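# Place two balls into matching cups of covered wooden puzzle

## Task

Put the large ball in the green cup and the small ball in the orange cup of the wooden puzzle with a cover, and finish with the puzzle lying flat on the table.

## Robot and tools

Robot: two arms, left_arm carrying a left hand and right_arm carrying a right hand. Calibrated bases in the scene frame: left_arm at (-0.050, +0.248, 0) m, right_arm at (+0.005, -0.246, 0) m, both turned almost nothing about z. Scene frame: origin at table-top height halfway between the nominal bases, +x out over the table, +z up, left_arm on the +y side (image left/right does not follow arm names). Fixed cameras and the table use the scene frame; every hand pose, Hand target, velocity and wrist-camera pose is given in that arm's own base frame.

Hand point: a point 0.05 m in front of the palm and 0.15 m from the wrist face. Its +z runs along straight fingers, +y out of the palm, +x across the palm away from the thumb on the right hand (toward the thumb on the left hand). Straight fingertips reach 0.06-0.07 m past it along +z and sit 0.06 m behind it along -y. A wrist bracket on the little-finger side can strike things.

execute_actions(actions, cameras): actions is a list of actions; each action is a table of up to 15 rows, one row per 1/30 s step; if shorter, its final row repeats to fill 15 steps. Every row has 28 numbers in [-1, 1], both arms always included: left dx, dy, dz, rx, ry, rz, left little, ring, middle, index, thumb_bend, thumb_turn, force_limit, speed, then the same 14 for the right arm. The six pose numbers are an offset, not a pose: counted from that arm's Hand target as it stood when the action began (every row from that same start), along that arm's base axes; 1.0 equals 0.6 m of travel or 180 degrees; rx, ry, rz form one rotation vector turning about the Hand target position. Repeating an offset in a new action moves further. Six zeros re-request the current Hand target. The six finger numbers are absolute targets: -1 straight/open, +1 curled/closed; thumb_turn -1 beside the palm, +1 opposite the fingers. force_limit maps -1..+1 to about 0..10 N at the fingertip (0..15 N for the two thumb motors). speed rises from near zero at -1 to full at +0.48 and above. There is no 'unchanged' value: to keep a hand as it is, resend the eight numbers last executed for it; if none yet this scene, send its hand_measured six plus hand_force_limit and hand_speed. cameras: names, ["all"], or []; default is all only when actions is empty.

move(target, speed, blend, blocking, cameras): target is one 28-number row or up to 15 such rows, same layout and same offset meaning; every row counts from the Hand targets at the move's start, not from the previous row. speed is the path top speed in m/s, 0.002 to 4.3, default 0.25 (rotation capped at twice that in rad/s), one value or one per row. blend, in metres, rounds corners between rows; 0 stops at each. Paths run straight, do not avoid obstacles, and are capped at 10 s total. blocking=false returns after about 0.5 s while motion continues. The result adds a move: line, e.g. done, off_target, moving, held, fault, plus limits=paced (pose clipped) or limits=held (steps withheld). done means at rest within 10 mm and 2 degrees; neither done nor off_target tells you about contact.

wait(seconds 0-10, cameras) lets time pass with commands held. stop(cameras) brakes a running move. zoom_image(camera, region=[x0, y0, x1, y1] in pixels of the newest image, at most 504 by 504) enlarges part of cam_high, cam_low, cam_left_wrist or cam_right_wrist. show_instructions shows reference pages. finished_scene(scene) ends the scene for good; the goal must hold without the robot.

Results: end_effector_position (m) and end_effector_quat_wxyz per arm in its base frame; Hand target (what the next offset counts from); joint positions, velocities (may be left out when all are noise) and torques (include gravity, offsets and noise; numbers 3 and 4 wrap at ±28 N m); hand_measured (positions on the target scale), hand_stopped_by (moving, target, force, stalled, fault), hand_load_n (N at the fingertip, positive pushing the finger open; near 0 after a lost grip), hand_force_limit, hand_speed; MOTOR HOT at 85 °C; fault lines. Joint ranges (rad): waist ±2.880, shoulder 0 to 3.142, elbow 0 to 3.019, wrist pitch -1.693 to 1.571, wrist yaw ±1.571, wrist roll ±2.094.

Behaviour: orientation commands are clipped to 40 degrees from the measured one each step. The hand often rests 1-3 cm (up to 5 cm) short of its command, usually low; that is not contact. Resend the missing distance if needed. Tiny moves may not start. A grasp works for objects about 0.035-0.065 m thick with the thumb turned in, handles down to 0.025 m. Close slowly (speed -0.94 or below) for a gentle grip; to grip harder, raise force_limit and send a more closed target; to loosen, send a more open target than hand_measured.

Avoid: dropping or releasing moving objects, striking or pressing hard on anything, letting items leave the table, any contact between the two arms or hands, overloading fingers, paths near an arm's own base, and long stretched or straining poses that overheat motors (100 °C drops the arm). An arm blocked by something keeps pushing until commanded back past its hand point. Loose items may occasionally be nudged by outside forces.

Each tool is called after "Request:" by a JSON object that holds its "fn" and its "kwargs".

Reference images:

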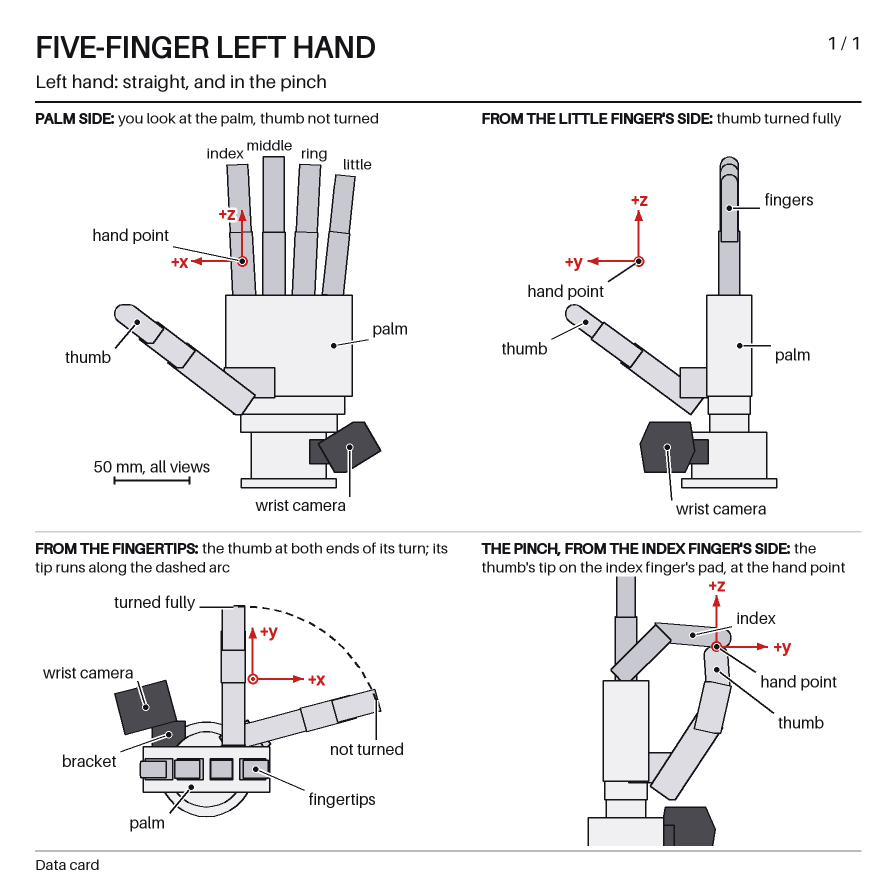

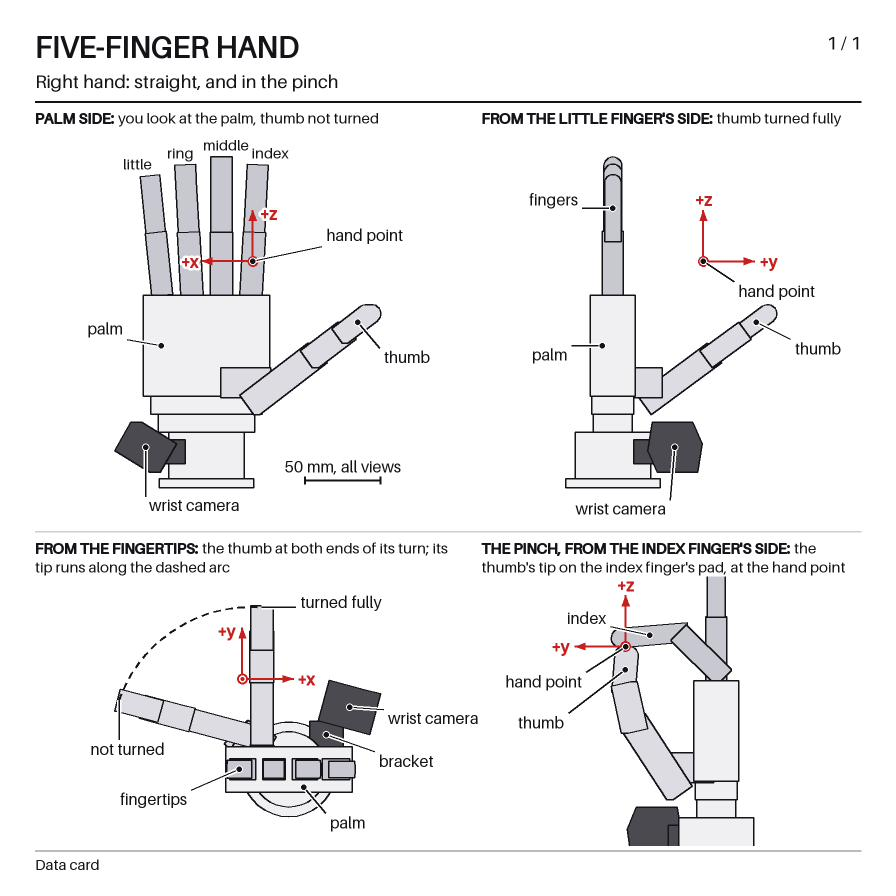

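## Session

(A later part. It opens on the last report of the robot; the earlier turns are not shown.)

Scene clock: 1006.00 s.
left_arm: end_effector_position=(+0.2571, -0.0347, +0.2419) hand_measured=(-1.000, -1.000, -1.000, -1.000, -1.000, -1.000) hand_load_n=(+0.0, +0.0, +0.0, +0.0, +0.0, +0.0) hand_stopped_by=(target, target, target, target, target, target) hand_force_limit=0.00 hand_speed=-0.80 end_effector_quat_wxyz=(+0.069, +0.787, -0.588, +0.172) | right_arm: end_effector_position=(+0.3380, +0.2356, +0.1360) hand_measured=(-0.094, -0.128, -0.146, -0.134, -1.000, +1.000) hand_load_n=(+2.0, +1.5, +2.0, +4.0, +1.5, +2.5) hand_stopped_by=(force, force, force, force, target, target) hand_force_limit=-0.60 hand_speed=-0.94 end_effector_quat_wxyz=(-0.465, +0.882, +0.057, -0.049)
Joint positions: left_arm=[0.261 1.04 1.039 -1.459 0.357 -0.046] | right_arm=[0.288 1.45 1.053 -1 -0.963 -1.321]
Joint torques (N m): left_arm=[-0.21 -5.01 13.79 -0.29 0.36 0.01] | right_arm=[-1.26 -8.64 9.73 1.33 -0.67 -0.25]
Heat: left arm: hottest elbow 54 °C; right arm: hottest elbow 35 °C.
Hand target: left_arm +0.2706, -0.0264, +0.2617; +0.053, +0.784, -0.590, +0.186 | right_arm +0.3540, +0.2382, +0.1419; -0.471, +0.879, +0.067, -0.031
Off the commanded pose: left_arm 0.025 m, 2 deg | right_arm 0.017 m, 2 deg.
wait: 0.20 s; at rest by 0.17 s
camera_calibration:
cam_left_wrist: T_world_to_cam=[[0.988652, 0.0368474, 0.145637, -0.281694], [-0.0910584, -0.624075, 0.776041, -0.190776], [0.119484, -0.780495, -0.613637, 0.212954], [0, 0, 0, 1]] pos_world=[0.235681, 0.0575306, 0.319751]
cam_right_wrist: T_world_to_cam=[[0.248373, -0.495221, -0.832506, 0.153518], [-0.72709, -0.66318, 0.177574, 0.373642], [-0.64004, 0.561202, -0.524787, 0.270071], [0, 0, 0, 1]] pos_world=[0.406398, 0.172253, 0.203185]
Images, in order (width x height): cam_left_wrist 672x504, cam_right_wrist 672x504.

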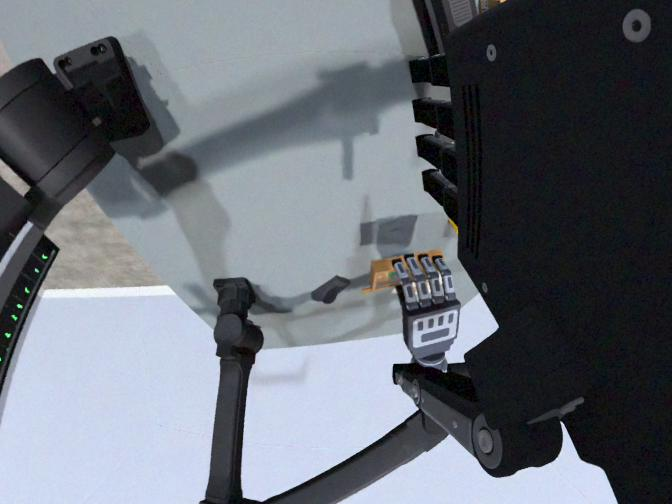

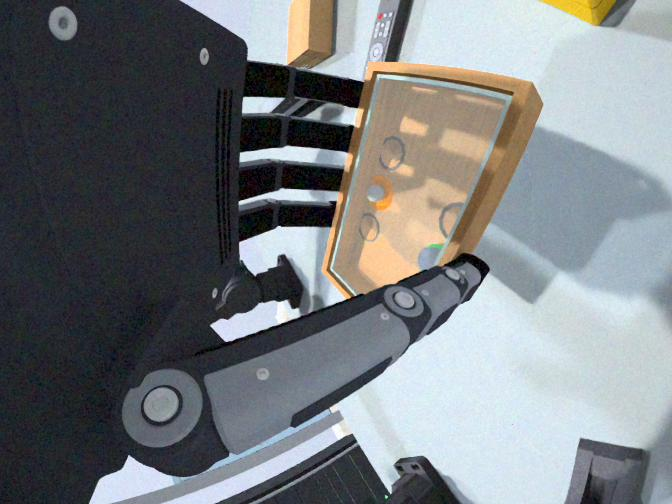

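Request:
{"fn": "wait", "kwargs": {"seconds": 0.3, "cameras": ["cam_left_wrist","cam_right_wrist"]}}

Request:
{"fn": "zoom_image", "kwargs": {"camera": "cam_right_wrist", "region": [410, 170, 510, 270]}}

Request:
{"fn": "zoom_image", "kwargs": {"camera": "cam_left_wrist", "region": [350, 230, 450, 300]}}

Scene clock: 1011.70 s.
left_arm: end_effector_position=(+0.2571, -0.0347, +0.2419) hand_measured=(-1.000, -1.000, -1.000, -1.000, -1.000, -1.000) hand_load_n=(+0.0, +0.0, +0.0, +0.0, +0.0, +0.0) hand_stopped_by=(target, target, target, target, target, target) hand_force_limit=0.00 hand_speed=-0.80 end_effector_quat_wxyz=(+0.069, +0.787, -0.588, +0.172) | right_arm: end_effector_position=(+0.3380, +0.2356, +0.1360) hand_measured=(-0.094, -0.128, -0.146, -0.134, -1.000, +1.000) hand_load_n=(+2.0, +1.5, +2.0, +4.0, +1.0, +2.5) hand_stopped_by=(force, force, force, force, target, target) hand_force_limit=-0.60 hand_speed=-0.94 end_effector_quat_wxyz=(-0.465, +0.882, +0.057, -0.049)
Joint positions: left_arm=[0.261 1.04 1.039 -1.459 0.357 -0.046] | right_arm=[0.288 1.45 1.053 -1 -0.963 -1.322]
Joint torques (N m): left_arm=[-0.15 -5.07 13.79 -0.29 0.36 0.01] | right_arm=[-1.32 -8.53 9.73 1.35 -0.7 -0.26]
Heat: left arm: hottest elbow 54 °C; right arm: hottest elbow 35 °C.
Hand target: left_arm +0.2706, -0.0264, +0.2617; +0.053, +0.784, -0.590, +0.186 | right_arm +0.3540, +0.2382, +0.1419; -0.471, +0.879, +0.068, -0.031
Off the commanded pose: left_arm 0.025 m, 2 deg | right_arm 0.017 m, 2 deg.
wait: 0.30 s; at rest from the start
camera_calibration:
cam_left_wrist: T_world_to_cam=[[0.988652, 0.0368474, 0.145637, -0.281694], [-0.0910584, -0.624075, 0.776041, -0.190776], [0.119484, -0.780495, -0.613637, 0.212954], [0, 0, 0, 1]] pos_world=[0.235681, 0.0575306, 0.319751]
cam_right_wrist: T_world_to_cam=[[0.248723, -0.495149, -0.832445, 0.153351], [-0.726995, -0.663344, 0.17735, 0.373677], [-0.640012, 0.561072, -0.52496, 0.270117], [0, 0, 0, 1]] pos_world=[0.406397, 0.172253, 0.203186]
Images, in order (width x height): cam_left_wrist 672x504, cam_right_wrist 672x504.

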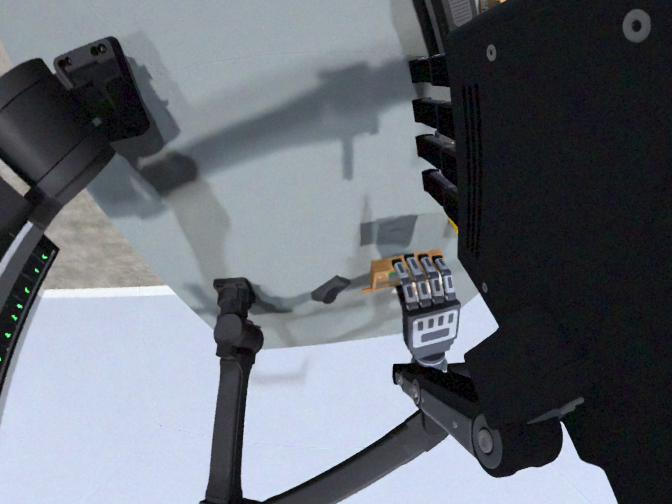

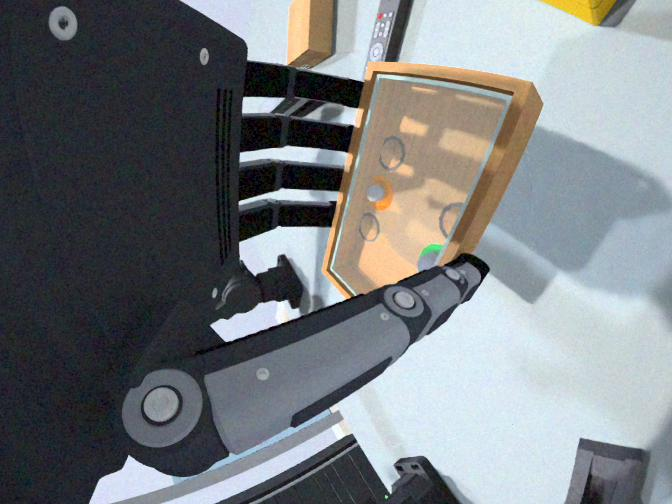

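Scaled by 5.040 from the camera's 672x504 image, which has a finer 960x720 frame.

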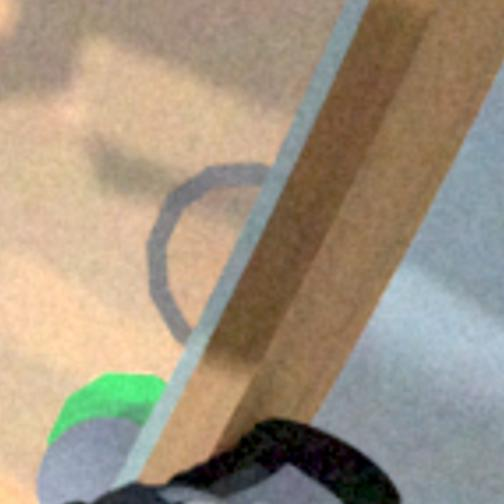

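Scaled by 5.040 from the camera's 672x504 image, which has a finer 960x720 frame.

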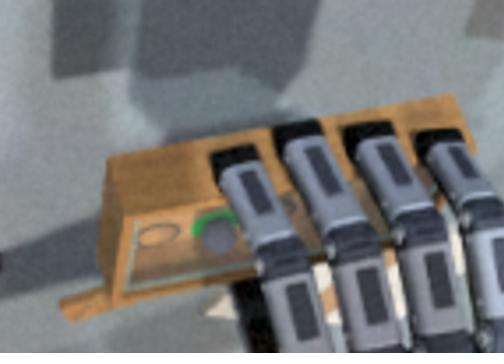

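Request:
{"fn": "move", "kwargs": {"target": [0,0,0,0,0,0,-1,-1,-1,-1,-1,-1,0,-0.8,0,0,0,-0.0178,-0.0145,0,0.2,0.2,0.2,0.2,-1,1,-0.6,-0.94], "speed": 0.05, "cameras": ["cam_left_wrist","cam_right_wrist"]}}

Request:
{"fn": "zoom_image", "kwargs": {"camera": "cam_right_wrist", "region": [310, 50, 560, 300]}}

Request:
{"fn": "zoom_image", "kwargs": {"camera": "cam_left_wrist", "region": [350, 230, 450, 300]}}

Scene clock: 1023.40 s.
left_arm: end_effector_position=(+0.2571, -0.0347, +0.2419) hand_measured=(-1.000, -1.000, -1.000, -1.000, -1.000, -1.000) hand_load_n=(+0.0, +0.0, +0.0, +0.0, -0.5, +0.0) hand_stopped_by=(target, target, target, target, target, target) hand_force_limit=0.00 hand_speed=-0.80 end_effector_quat_wxyz=(+0.069, +0.787, -0.588, +0.172) | right_arm: end_effector_position=(+0.3444, +0.2313, +0.1278) hand_measured=(-0.094, -0.128, -0.146, -0.134, -1.000, +1.000) hand_load_n=(+2.0, +1.5, +2.0, +4.0, +1.5, +2.5) hand_stopped_by=(force, force, force, force, target, target) hand_force_limit=-0.60 hand_speed=-0.94 end_effector_quat_wxyz=(-0.439, +0.896, +0.064, -0.033)
Joint positions: left_arm=[0.261 1.04 1.039 -1.459 0.357 -0.046] | right_arm=[0.299 1.45 1.053 -0.98 -0.897 -1.322]
Joint torques (N m): left_arm=[-0.15 -5.07 13.78 -0.29 0.36 0.01] | right_arm=[0.09 -10.75 9.32 1.32 -0.5 -0.09]
Heat: left arm: hottest elbow 54 °C; right arm: hottest elbow 34 °C.
Hand target: left_arm +0.2706, -0.0264, +0.2617; +0.053, +0.784, -0.590, +0.186 | right_arm +0.3539, +0.2382, +0.1419; -0.444, +0.893, +0.077, -0.013
Off the commanded pose: left_arm 0.025 m, 2 deg | right_arm 0.018 m, 3 deg.
move: off_target (left_arm, right_arm)
camera_calibration:
cam_left_wrist: T_world_to_cam=[[0.988652, 0.0368474, 0.145637, -0.281694], [-0.0910584, -0.624075, 0.776041, -0.190776], [0.119484, -0.780495, -0.613637, 0.212954], [0, 0, 0, 1]] pos_world=[0.235681, 0.0575306, 0.319751]
cam_right_wrist: T_world_to_cam=[[0.279204, -0.541144, -0.793226, 0.137952], [-0.734546, -0.652417, 0.186533, 0.375858], [-0.618456, 0.53058, -0.579653, 0.278973], [0, 0, 0, 1]] pos_world=[0.4101, 0.17185, 0.201025]
Images, in order (width x height): cam_left_wrist 672x504, cam_right_wrist 672x504.

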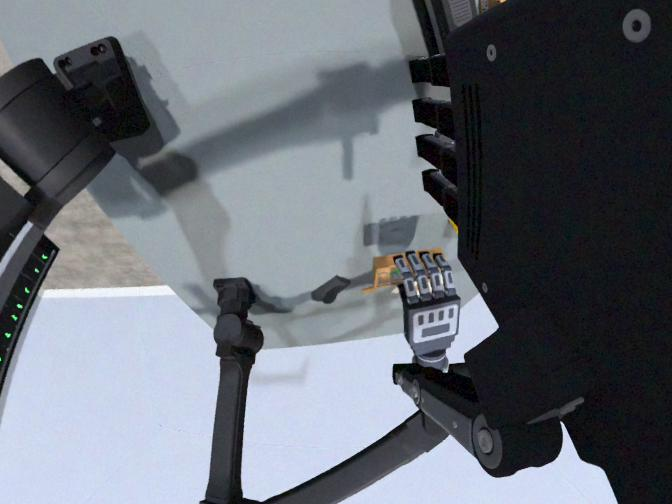

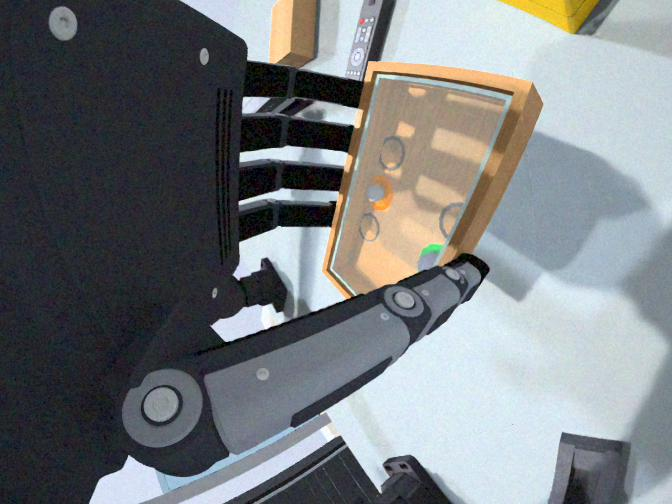

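Scaled by 2.016 from the camera's 672x504 image, which has a finer 960x720 frame.

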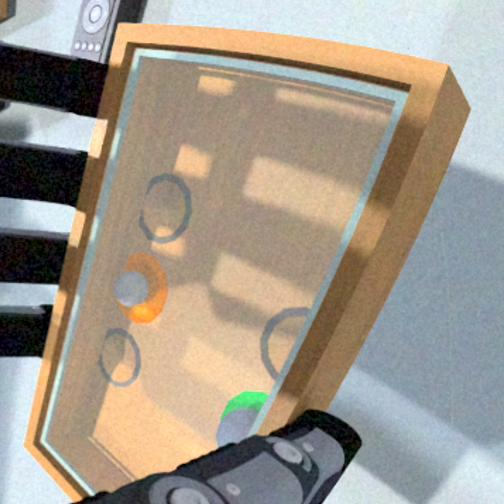

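Scaled by 5.040 from the camera's 672x504 image, which has a finer 960x720 frame.

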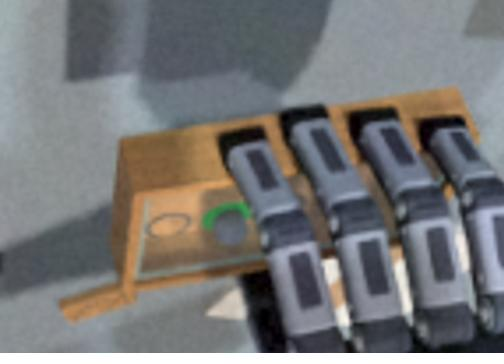

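Request:
{"fn": "move", "kwargs": {"target": [0,0,0,0,0,0,-1,-1,-1,-1,-1,-1,0,-0.8,0,0,0,-0.012,0,0,0.2,0.2,0.2,0.2,-1,1,-0.6,-0.94], "speed": 0.05, "cameras": ["cam_right_wrist"]}}

Request:
{"fn": "zoom_image", "kwargs": {"camera": "cam_right_wrist", "region": [310, 50, 560, 300]}}

Scene clock: 1028.33 s.
left_arm: end_effector_position=(+0.2571, -0.0347, +0.2419) hand_measured=(-1.000, -1.000, -1.000, -1.000, -1.000, -1.000) hand_load_n=(+0.0, +0.0, +0.0, +0.0, +0.0, +0.0) hand_stopped_by=(target, target, target, target, target, target) hand_force_limit=0.00 hand_speed=-0.80 end_effector_quat_wxyz=(+0.069, +0.787, -0.588, +0.172) | right_arm: end_effector_position=(+0.3438, +0.2304, +0.1234) hand_measured=(-0.094, -0.128, -0.146, -0.134, -1.000, +1.000) hand_load_n=(+2.0, +1.5, +2.0, +4.0, +1.5, +2.5) hand_stopped_by=(force, force, force, force, target, target) hand_force_limit=-0.60 hand_speed=-0.94 end_effector_quat_wxyz=(-0.423, +0.903, +0.069, -0.031)
Joint positions: left_arm=[0.261 1.04 1.039 -1.459 0.357 -0.046] | right_arm=[0.313 1.45 1.053 -0.98 -0.859 -1.322]
Joint torques (N m): left_arm=[-0.21 -5.13 13.79 -0.31 0.36 0] | right_arm=[0.15 -10.58 10.26 0.75 -0.5 0]
Heat: left arm: hottest elbow 54 °C; right arm: hottest elbow 34 °C.
Hand target: left_arm +0.2706, -0.0264, +0.2617; +0.053, +0.784, -0.590, +0.186 | right_arm +0.3539, +0.2382, +0.1419; -0.427, +0.901, +0.077, -0.014
Off the commanded pose: left_arm 0.025 m, 2 deg | right_arm 0.022 m, 2 deg.
move: off_target (left_arm, right_arm)
camera_calibration:
cam_right_wrist: T_world_to_cam=[[0.291824, -0.567131, -0.770196, 0.133022], [-0.732314, -0.650472, 0.201502, 0.372668], [-0.615269, 0.505222, -0.605141, 0.284431], [0, 0, 0, 1]] pos_world=[0.409092, 0.17415, 0.199481]
Images, in order (width x height): cam_right_wrist 672x504.

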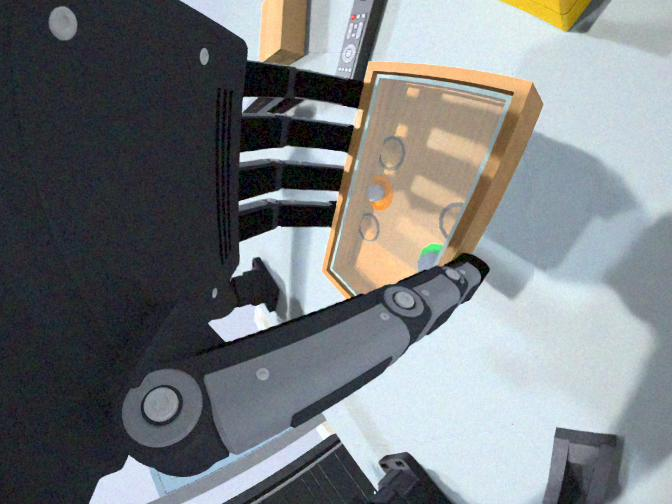

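Scaled by 2.016 from the camera's 672x504 image, which has a finer 960x720 frame.

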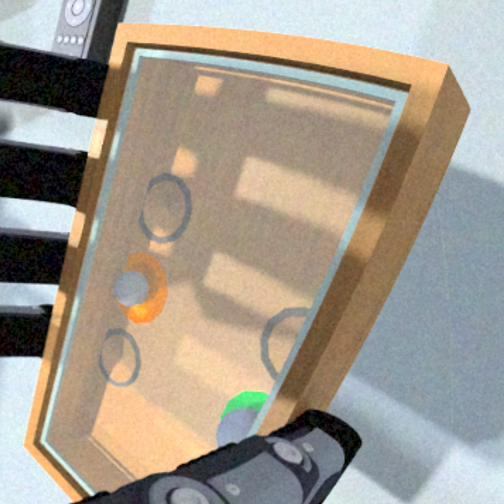

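Request:
{"fn": "move", "kwargs": {"target": [0,0,0,0,0,0,-1,-1,-1,-1,-1,-1,0,-0.8,0,0,-0.12,0.015,0.003,0,0.2,0.2,0.2,0.2,-1,1,-0.6,-0.94], "speed": 0.06, "cameras": ["cam_left_wrist","cam_right_wrist","cam_low"]}}

Request:
{"fn": "zoom_image", "kwargs": {"camera": "cam_right_wrist", "region": [310, 50, 560, 300]}}

Request:
{"fn": "zoom_image", "kwargs": {"camera": "cam_left_wrist", "region": [350, 230, 450, 300]}}

Scene clock: 1035.63 s.
left_arm: end_effector_position=(+0.2571, -0.0347, +0.2419) hand_measured=(-1.000, -1.000, -1.000, -1.000, -1.000, -1.000) hand_load_n=(+0.0, -0.5, +0.0, +0.0, +0.0, +0.0) hand_stopped_by=(target, target, target, target, target, target) hand_force_limit=0.00 hand_speed=-0.80 end_effector_quat_wxyz=(+0.069, +0.787, -0.588, +0.172) | right_arm: end_effector_position=(+0.3485, +0.2393, +0.0716) hand_measured=(-0.094, -0.128, -0.146, -0.134, -1.000, +1.000) hand_load_n=(+2.0, +1.5, +1.5, +4.0, +1.5, +2.5) hand_stopped_by=(force, force, force, force, target, target) hand_force_limit=-0.60 hand_speed=-0.94 end_effector_quat_wxyz=(-0.446, +0.891, +0.078, -0.022)
Joint positions: left_arm=[0.261 1.04 1.039 -1.459 0.357 -0.046] | right_arm=[0.312 1.524 0.965 -0.784 -0.905 -1.322]
Joint torques (N m): left_arm=[-0.15 -5.07 13.79 -0.29 0.36 0.01] | right_arm=[-1.55 -9.35 7.27 1.43 -0.65 -0.11]
Heat: left arm: hottest elbow 55 °C; right arm: hottest elbow 34 °C.
Hand target: left_arm +0.2706, -0.0264, +0.2617; +0.053, +0.784, -0.590, +0.186 | right_arm +0.3539, +0.2381, +0.0697; -0.449, +0.890, +0.075, -0.017
Off the commanded pose: left_arm 0.025 m, 2 deg | right_arm 0.006 m, 1 deg.
move: off_target (left_arm)
camera_calibration:
cam_left_wrist: T_world_to_cam=[[0.988652, 0.0368474, 0.145637, -0.281694], [-0.0910584, -0.624075, 0.776041, -0.190776], [0.119484, -0.780495, -0.613637, 0.212954], [0, 0, 0, 1]] pos_world=[0.235681, 0.0575306, 0.319751]
cam_right_wrist: T_world_to_cam=[[0.311647, -0.522561, -0.793603, 0.0808636], [-0.730202, -0.666137, 0.151879, 0.398886], [-0.608014, 0.532157, -0.589175, 0.241304], [0, 0, 0, 1]] pos_world=[0.412782, 0.179557, 0.145761]
Images, in order (width x height): cam_low 896x504, cam_left_wrist 672x504, cam_right_wrist 672x504.

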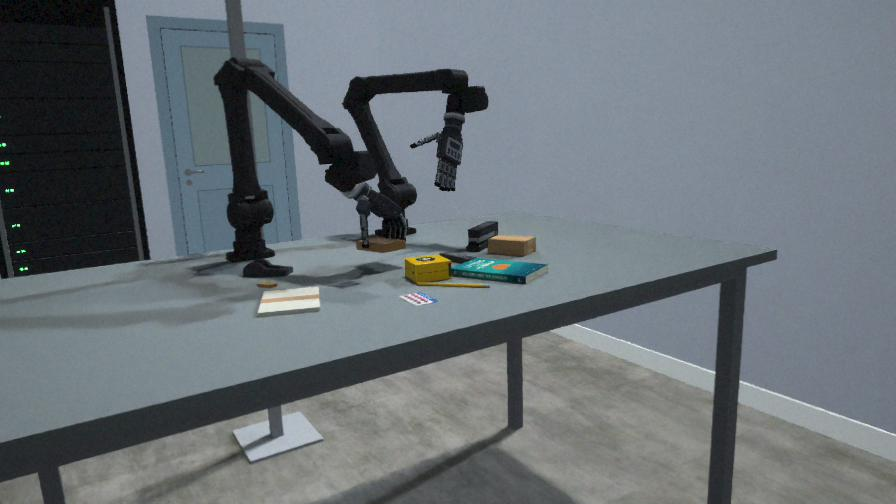

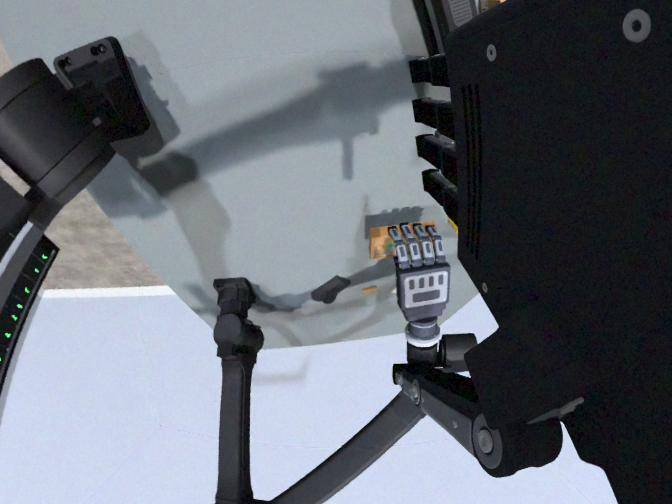

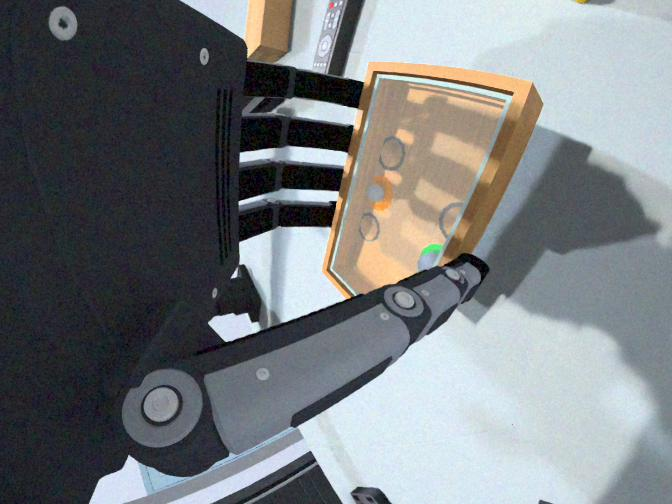

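Scaled by 2.016 from the camera's 672x504 image, which has a finer 960x720 frame.

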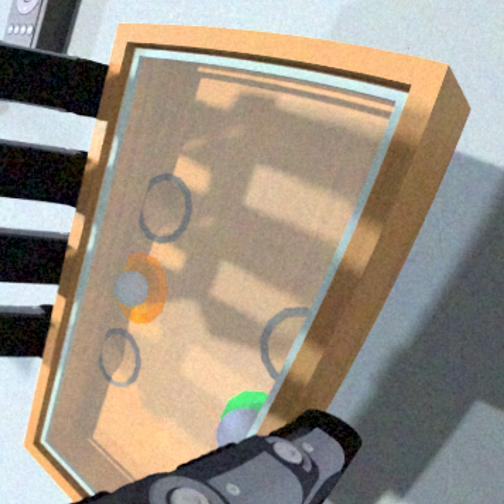

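Scaled by 5.040 from the camera's 672x504 image, which has a finer 960x720 frame.

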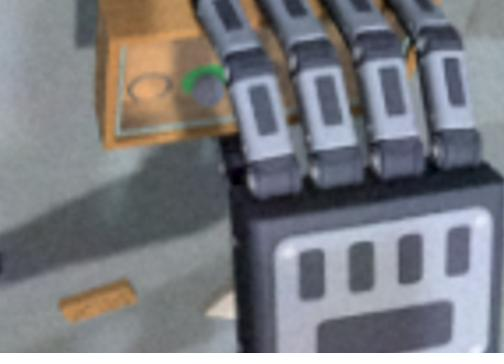

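Request:
{"fn": "move", "kwargs": {"target": [0,0,0,0,0,0,-1,-1,-1,-1,-1,-1,0,-0.8,0,0,-0.056,-0.002,0.0133,0,0.2,0.2,0.2,0.2,-1,1,-0.6,-0.94], "speed": 0.05}}

Scene clock: 1042.30 s.
left_arm: end_effector_position=(+0.2571, -0.0347, +0.2419) hand_measured=(-1.000, -1.000, -1.000, -1.000, -1.000, -1.000) hand_load_n=(+0.0, +0.0, +0.0, +0.0, +0.0, +0.0) hand_stopped_by=(target, target, target, target, target, target) hand_force_limit=0.00 hand_speed=-0.80 end_effector_quat_wxyz=(+0.069, +0.787, -0.588, +0.172) | right_arm: end_effector_position=(+0.3490, +0.2398, +0.0388) hand_measured=(-0.094, -0.128, -0.146, -0.134, -1.000, +1.000) hand_load_n=(+2.0, +1.5, +2.0, +4.0, +1.5, +2.5) hand_stopped_by=(force, force, force, force, target, target) hand_force_limit=-0.60 hand_speed=-0.94 end_effector_quat_wxyz=(-0.445, +0.892, +0.068, -0.040)
Joint positions: left_arm=[0.261 1.04 1.039 -1.459 0.357 -0.046] | right_arm=[0.31 1.602 0.954 -0.734 -0.912 -1.322]
Joint torques (N m): left_arm=[-0.21 -5.07 13.78 -0.29 0.35 0] | right_arm=[-1.49 -9.88 6.76 1.36 -0.66 -0.13]
Heat: left arm: hottest elbow 55 °C; right arm: hottest elbow 34 °C.
Hand target: left_arm +0.2706, -0.0264, +0.2617; +0.053, +0.784, -0.590, +0.186 | right_arm +0.3539, +0.2382, +0.0362; -0.447, +0.891, +0.066, -0.036
Off the commanded pose: left_arm 0.025 m, 2 deg | right_arm 0.006 m, 1 deg.
move: off_target (left_arm)

Request:
{"fn": "move", "kwargs": {"target": [0,0,0,0,0,0,-1,-1,-1,-1,-1,-1,0,-0.8,0,0,-0.0195,0,0,0,0.2,0.2,0.2,0.2,-1,1,-0.6,-0.94], "speed": 0.03, "cameras": ["cam_right_wrist"]}}

Scene clock: 1048.93 s.
left_arm: end_effector_position=(+0.2571, -0.0347, +0.2419) hand_measured=(-1.000, -1.000, -1.000, -1.000, -1.000, -1.000) hand_load_n=(+0.0, +0.0, +0.0, +0.0, +0.0, +0.0) hand_stopped_by=(target, target, target, target, target, target) hand_force_limit=0.00 hand_speed=-0.80 end_effector_quat_wxyz=(+0.069, +0.787, -0.588, +0.172) | right_arm: end_effector_position=(+0.3493, +0.2400, +0.0277) hand_measured=(-0.094, -0.128, -0.146, -0.134, -1.000, +1.000) hand_load_n=(+2.0, +1.5, +2.0, +4.0, +1.5, +2.5) hand_stopped_by=(force, force, force, force, target, target) hand_force_limit=-0.60 hand_speed=-0.94 end_effector_quat_wxyz=(-0.445, +0.892, +0.068, -0.040)
Joint positions: left_arm=[0.261 1.04 1.039 -1.459 0.357 -0.046] | right_arm=[0.31 1.623 0.942 -0.702 -0.912 -1.322]
Joint torques (N m): left_arm=[-0.15 -5.07 13.78 -0.29 0.36 0] | right_arm=[-1.55 -10.05 6.6 1.47 -0.63 -0.13]
Heat: left arm: hottest elbow 55 °C; right arm: hottest elbow 34 °C.
Hand target: left_arm +0.2706, -0.0264, +0.2617; +0.053, +0.784, -0.590, +0.186 | right_arm +0.3540, +0.2382, +0.0246; -0.447, +0.891, +0.066, -0.035
Off the commanded pose: left_arm 0.025 m, 2 deg | right_arm 0.006 m, 1 deg.
move: off_target (left_arm)
camera_calibration:
cam_right_wrist: T_world_to_cam=[[0.279313, -0.52707, -0.802609, 0.0587279], [-0.723662, -0.664945, 0.184828, 0.403054], [-0.631108, 0.529193, -0.567149, 0.223748], [0, 0, 0, 1]] pos_world=[0.416481, 0.180557, 0.0995383]
Images, in order (width x height): cam_right_wrist 672x504.

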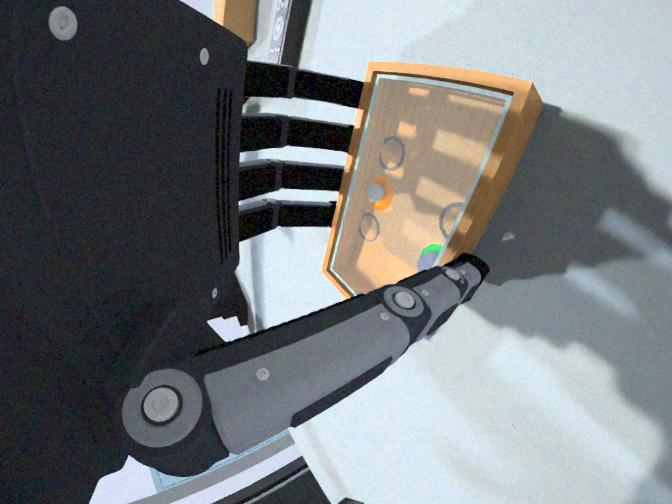

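Request:
{"fn": "move", "kwargs": {"target": [0,0,0,0,0,0,-1,-1,-1,-1,-1,-1,0,-0.8,0,0,-0.005,0,0,0,0.2,0.2,0.2,0.2,-1,1,-0.6,-0.94], "speed": 0.03, "cameras": ["cam_low","cam_left_wrist"]}}

Request:
{"fn": "zoom_image", "kwargs": {"camera": "cam_low", "region": [340, 180, 440, 280]}}

Request:
{"fn": "zoom_image", "kwargs": {"camera": "cam_left_wrist", "region": [350, 190, 450, 290]}}

Scene clock: 1055.17 s.
left_arm: end_effector_position=(+0.2571, -0.0347, +0.2419) hand_measured=(-1.000, -1.000, -1.000, -1.000, -1.000, -1.000) hand_load_n=(+0.0, +0.0, +0.0, +0.0, +0.0, +0.0) hand_stopped_by=(target, target, target, target, target, target) hand_force_limit=0.00 hand_speed=-0.80 end_effector_quat_wxyz=(+0.069, +0.787, -0.588, +0.172) | right_arm: end_effector_position=(+0.3507, +0.2407, +0.0277) hand_measured=(-0.094, -0.128, -0.146, -0.134, -1.000, +1.000) hand_load_n=(+2.0, +1.5, +2.0, +4.0, +1.5, +2.5) hand_stopped_by=(force, force, force, force, target, target) hand_force_limit=-0.60 hand_speed=-0.94 end_effector_quat_wxyz=(-0.446, +0.891, +0.070, -0.037)
Joint positions: left_arm=[0.261 1.04 1.039 -1.459 0.357 -0.046] | right_arm=[0.31 1.623 0.942 -0.695 -0.914 -1.322]
Joint torques (N m): left_arm=[-0.15 -5.01 13.79 -0.29 0.36 0.01] | right_arm=[-1.49 -9.58 6.38 1.22 -0.53 -0.13]
Heat: left arm: hottest elbow 55 °C; right arm: hottest elbow 33 °C.
Hand target: left_arm +0.2706, -0.0264, +0.2617; +0.053, +0.784, -0.590, +0.186 | right_arm +0.3540, +0.2382, +0.0215; -0.447, +0.891, +0.066, -0.035
Off the commanded pose: left_arm 0.025 m, 2 deg | right_arm 0.007 m, 1 deg.
move: off_target (left_arm)
camera_calibration:
cam_left_wrist: T_world_to_cam=[[0.988652, 0.0368474, 0.145637, -0.281694], [-0.0910584, -0.624075, 0.776041, -0.190776], [0.119484, -0.780495, -0.613637, 0.212954], [0, 0, 0, 1]] pos_world=[0.235681, 0.0575306, 0.319751]
Images, in order (width x height): cam_low 896x504, cam_left_wrist 672x504.

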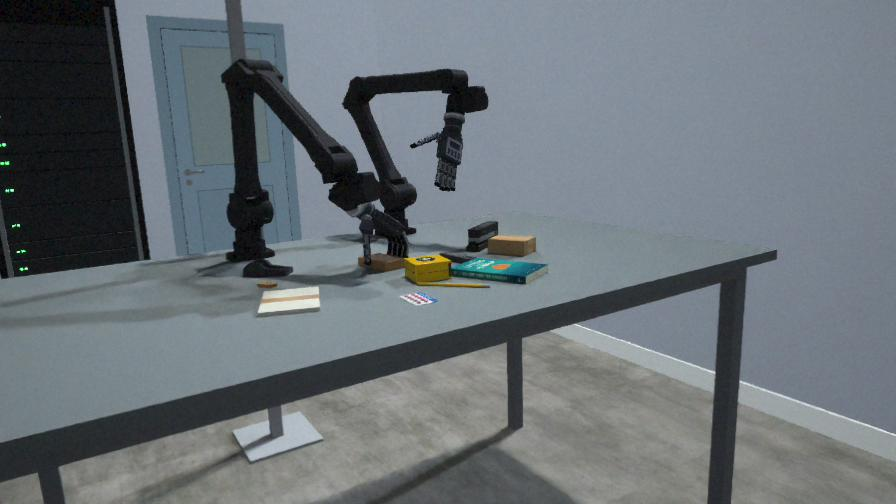

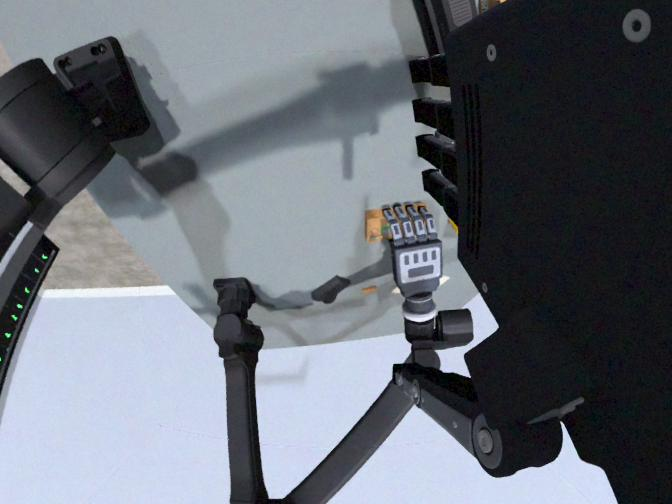

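Scaled by 5.040 from the camera's 896x504 image, which has a finer 1280x720 frame.

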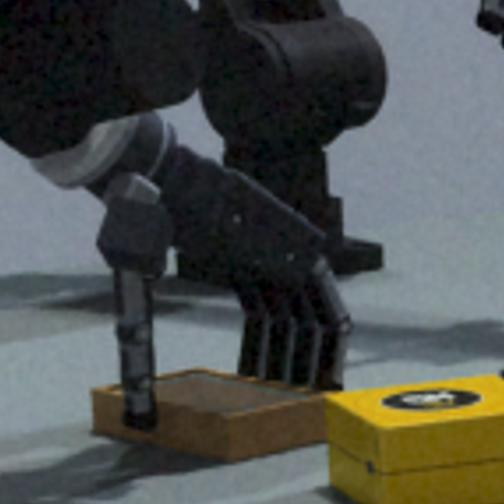

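Scaled by 5.040 from the camera's 672x504 image, which has a finer 960x720 frame.

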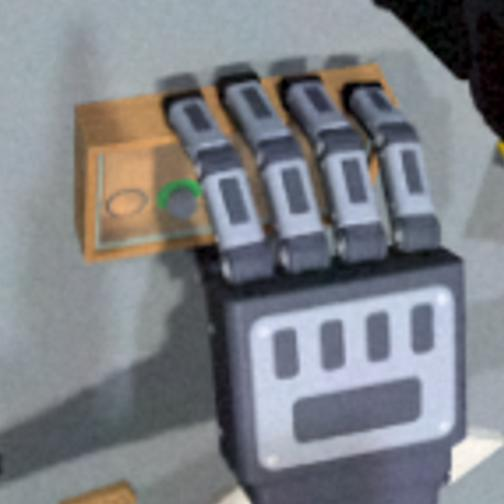

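Request:
{"fn": "move", "kwargs": {"target": [0,0,0,0,0,0,-1,-1,-1,-1,-1,-1,0,-0.8,0,0,0,0,0,0,-0.5,-0.5,-0.5,-0.5,-1,1,-0.6,-0.9], "speed": 0.03, "cameras": ["cam_low","cam_right_wrist"]}}

Request:
{"fn": "zoom_image", "kwargs": {"camera": "cam_low", "region": [340, 180, 440, 280]}}

Scene clock: 1069.50 s.
left_arm: end_effector_position=(+0.2571, -0.0347, +0.2419) hand_measured=(-1.000, -1.000, -1.000, -1.000, -1.000, -1.000) hand_load_n=(+0.0, +0.0, +0.0, +0.0, +0.0, +0.0) hand_stopped_by=(target, target, target, target, target, target) hand_force_limit=0.00 hand_speed=-0.80 end_effector_quat_wxyz=(+0.069, +0.787, -0.588, +0.172) | right_arm: end_effector_position=(+0.3512, +0.2409, +0.0277) hand_measured=(-0.500, -0.500, -0.500, -0.500, -1.000, +1.000) hand_load_n=(+0.0, +0.0, +0.0, +0.0, +0.0, +0.0) hand_stopped_by=(target, target, target, target, target, target) hand_force_limit=-0.60 hand_speed=-0.90 end_effector_quat_wxyz=(-0.446, +0.891, +0.070, -0.036)
Joint positions: left_arm=[0.261 1.04 1.039 -1.459 0.357 -0.046] | right_arm=[0.31 1.623 0.942 -0.693 -0.914 -1.322]
Joint torques (N m): left_arm=[-0.21 -5.13 13.79 -0.29 0.36 0.01] | right_arm=[-1.55 -9.7 6.35 1.4 -0.6 -0.13]
Heat: left arm: hottest elbow 55 °C; right arm: hottest elbow 33 °C.
Hand target: left_arm +0.2706, -0.0264, +0.2617; +0.053, +0.784, -0.590, +0.186 | right_arm +0.3540, +0.2382, +0.0216; -0.447, +0.891, +0.066, -0.035
Off the commanded pose: left_arm 0.025 m, 2 deg | right_arm 0.007 m, 1 deg.
move: off_target (left_arm)
camera_calibration:
cam_right_wrist: T_world_to_cam=[[0.285768, -0.523676, -0.802558, 0.0556124], [-0.724909, -0.665882, 0.176375, 0.405872], [-0.626773, 0.531379, -0.569905, 0.222494], [0, 0, 0, 1]] pos_world=[0.417781, 0.181157, 0.0998469]
Images, in order (width x height): cam_low 896x504, cam_right_wrist 672x504.

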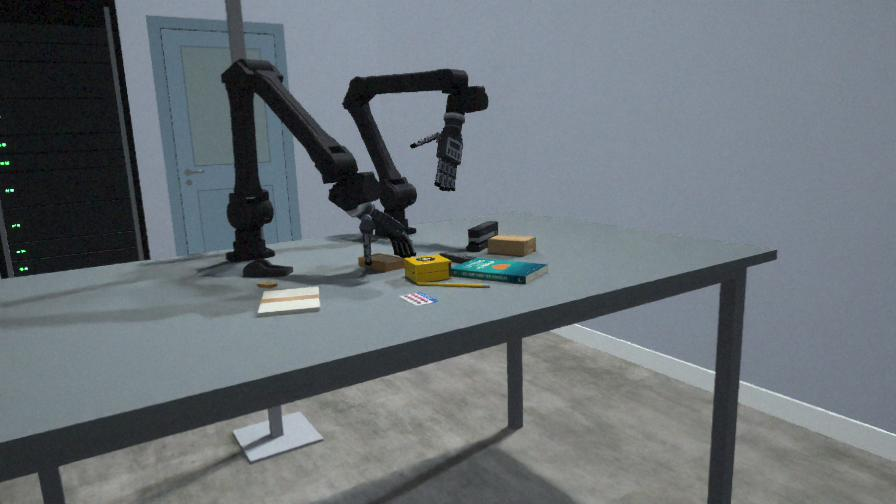

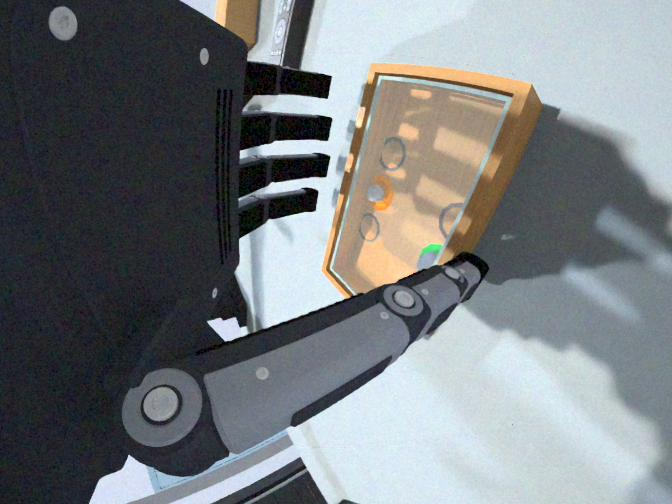

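Scaled by 5.040 from the camera's 896x504 image, which has a finer 1280x720 frame.

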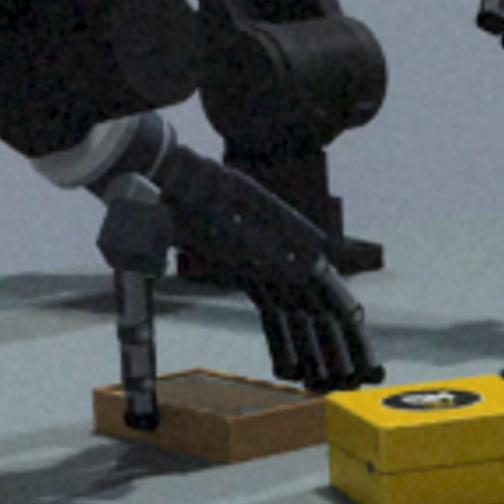

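Request:
{"fn": "move", "kwargs": {"target": [[0,0,0,0,0,0,-1,-1,-1,-1,-1,-1,0,-0.8,0,-0.008,0.005,0,0,0,-0.5,-0.5,-0.5,-0.5,-1,1,-0.6,-0.9],[0,0,0,0,0,0,-1,-1,-1,-1,-1,-1,0,-0.8,-0.008,-0.004,0.11,0,0,0,-0.5,-0.5,-0.5,-0.5,-1,1,-0.6,-0.9],[0,0,0,0,0,0,-1,-1,-1,-1,-1,-1,0,-0.8,-0.04,0.02,0.26,0,0,0,-0.5,-0.5,-0.5,-0.5,-1,1,-0.6,-0.9]], "speed": [0.03,0.06,0.15], "cameras": ["cam_low","cam_right_wrist","cam_high"]}}

Request:
{"fn": "zoom_image", "kwargs": {"camera": "cam_low", "region": [340, 180, 440, 280]}}

Scene clock: 1082.07 s.
left_arm: end_effector_position=(+0.2571, -0.0347, +0.2419) hand_measured=(-1.000, -1.000, -1.000, -1.000, -1.000, -1.000) hand_load_n=(+0.0, +0.0, +0.0, +0.5, +0.0, -0.5) hand_stopped_by=(target, target, target, target, target, target) hand_force_limit=0.00 hand_speed=-0.80 end_effector_quat_wxyz=(+0.069, +0.787, -0.588, +0.172) | right_arm: end_effector_position=(+0.3151, +0.2411, +0.1503) hand_measured=(-0.500, -0.500, -0.500, -0.500, -1.000, +1.000) hand_load_n=(+0.0, +0.0, +0.0, +0.0, +0.0, +0.0) hand_stopped_by=(target, target, target, target, target, target) hand_force_limit=-0.60 hand_speed=-0.90 end_effector_quat_wxyz=(-0.441, +0.894, +0.055, -0.058)
Joint positions: left_arm=[0.261 1.04 1.039 -1.459 0.357 -0.046] | right_arm=[0.338 1.39 1.046 -1.037 -0.908 -1.263]
Joint torques (N m): left_arm=[-0.15 -5.07 13.79 -0.29 0.36 0.01] | right_arm=[0.09 -9.82 12.12 0.42 -0.46 -0.03]
Heat: left arm: hottest elbow 55 °C; right arm: hottest elbow 33 °C.
Hand target: left_arm +0.2706, -0.0264, +0.2617; +0.053, +0.784, -0.590, +0.186 | right_arm +0.3300, +0.2502, +0.1775; -0.447, +0.891, +0.066, -0.036
Off the commanded pose: left_arm 0.025 m, 2 deg | right_arm 0.032 m, 3 deg.
move: off_target (left_arm, right_arm)
camera_calibration:
cam_right_wrist: T_world_to_cam=[[0.240211, -0.538585, -0.807605, 0.183164], [-0.720346, -0.656582, 0.223612, 0.347474], [-0.650692, 0.528041, -0.545685, 0.2743], [0, 0, 0, 1]] pos_world=[0.384789, 0.181953, 0.219906]
Images, in order (width x height): cam_high 896x504, cam_low 896x504, cam_right_wrist 672x504.

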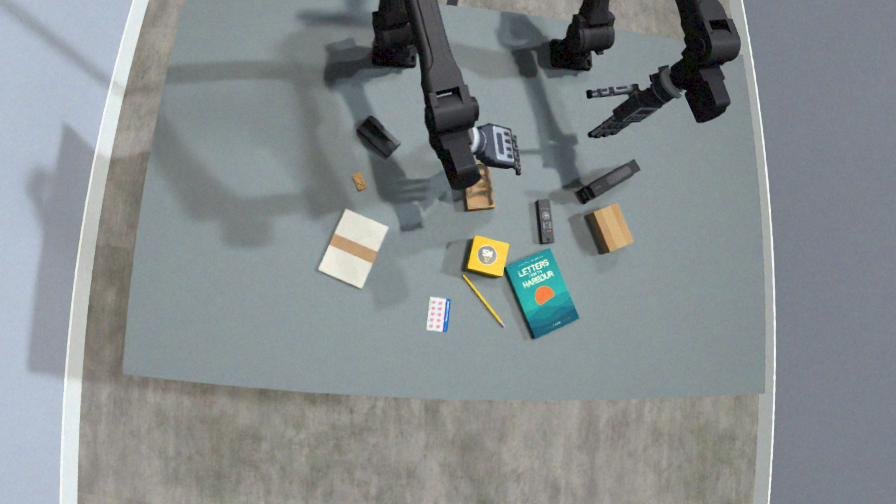

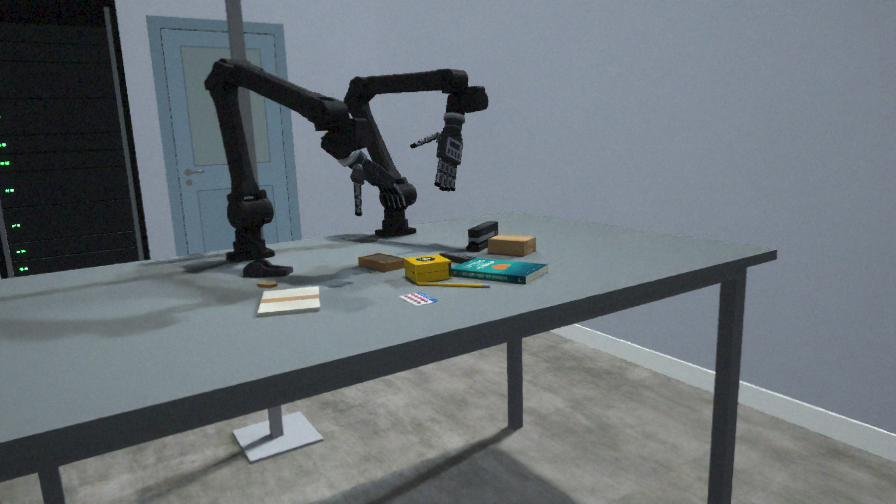

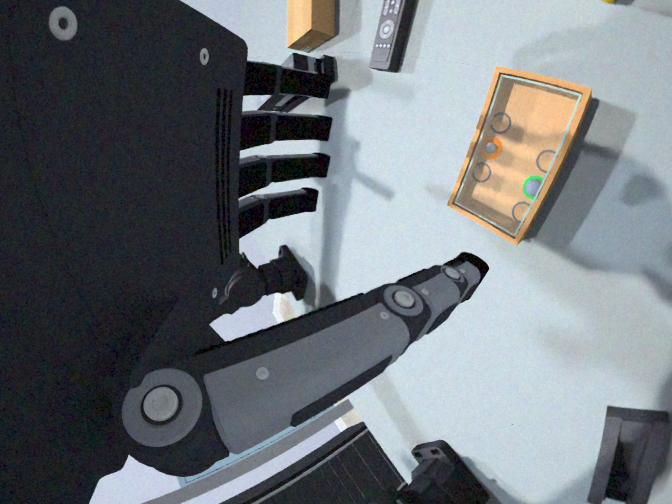

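Scaled by 5.040 from the camera's 896x504 image, which has a finer 1280x720 frame.

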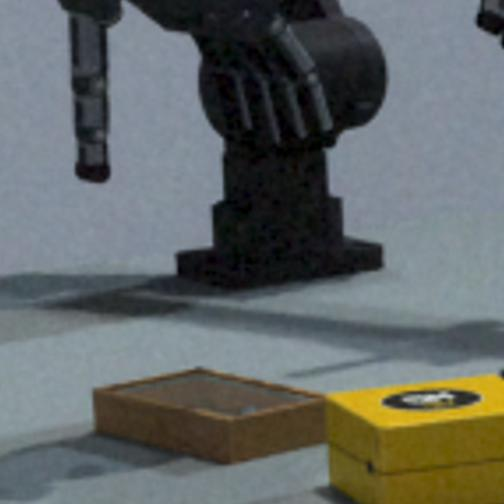

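Request:
{"fn": "zoom_image", "kwargs": {"camera": "cam_right_wrist", "region": [440, 60, 600, 250]}}

Request:
{"fn": "zoom_image", "kwargs": {"camera": "cam_high", "region": [440, 130, 560, 230]}}

Scaled by 2.653 from the camera's 672x504 image, which has a finer 960x720 frame.

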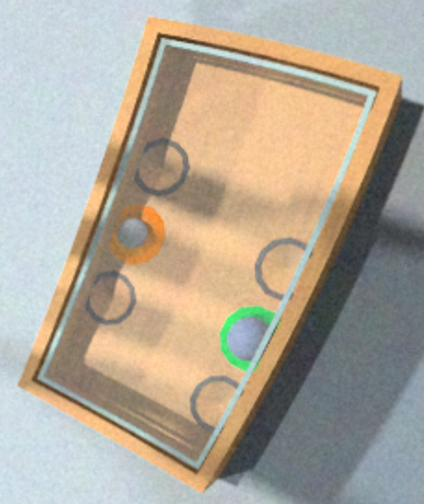

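Scaled by 4.200 from the camera's 896x504 image, which has a finer 1280x720 frame.

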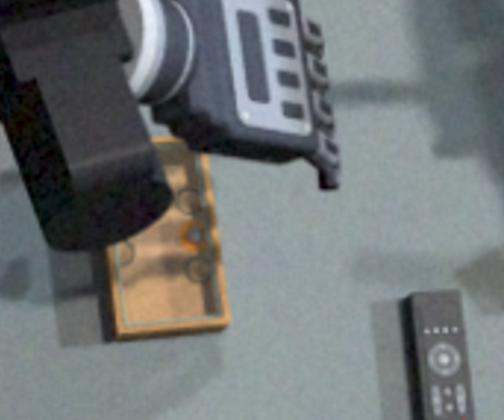

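Request:
{"fn": "finished_scene", "kwargs": {"scene": 1}}

The scene is finished: the task was done.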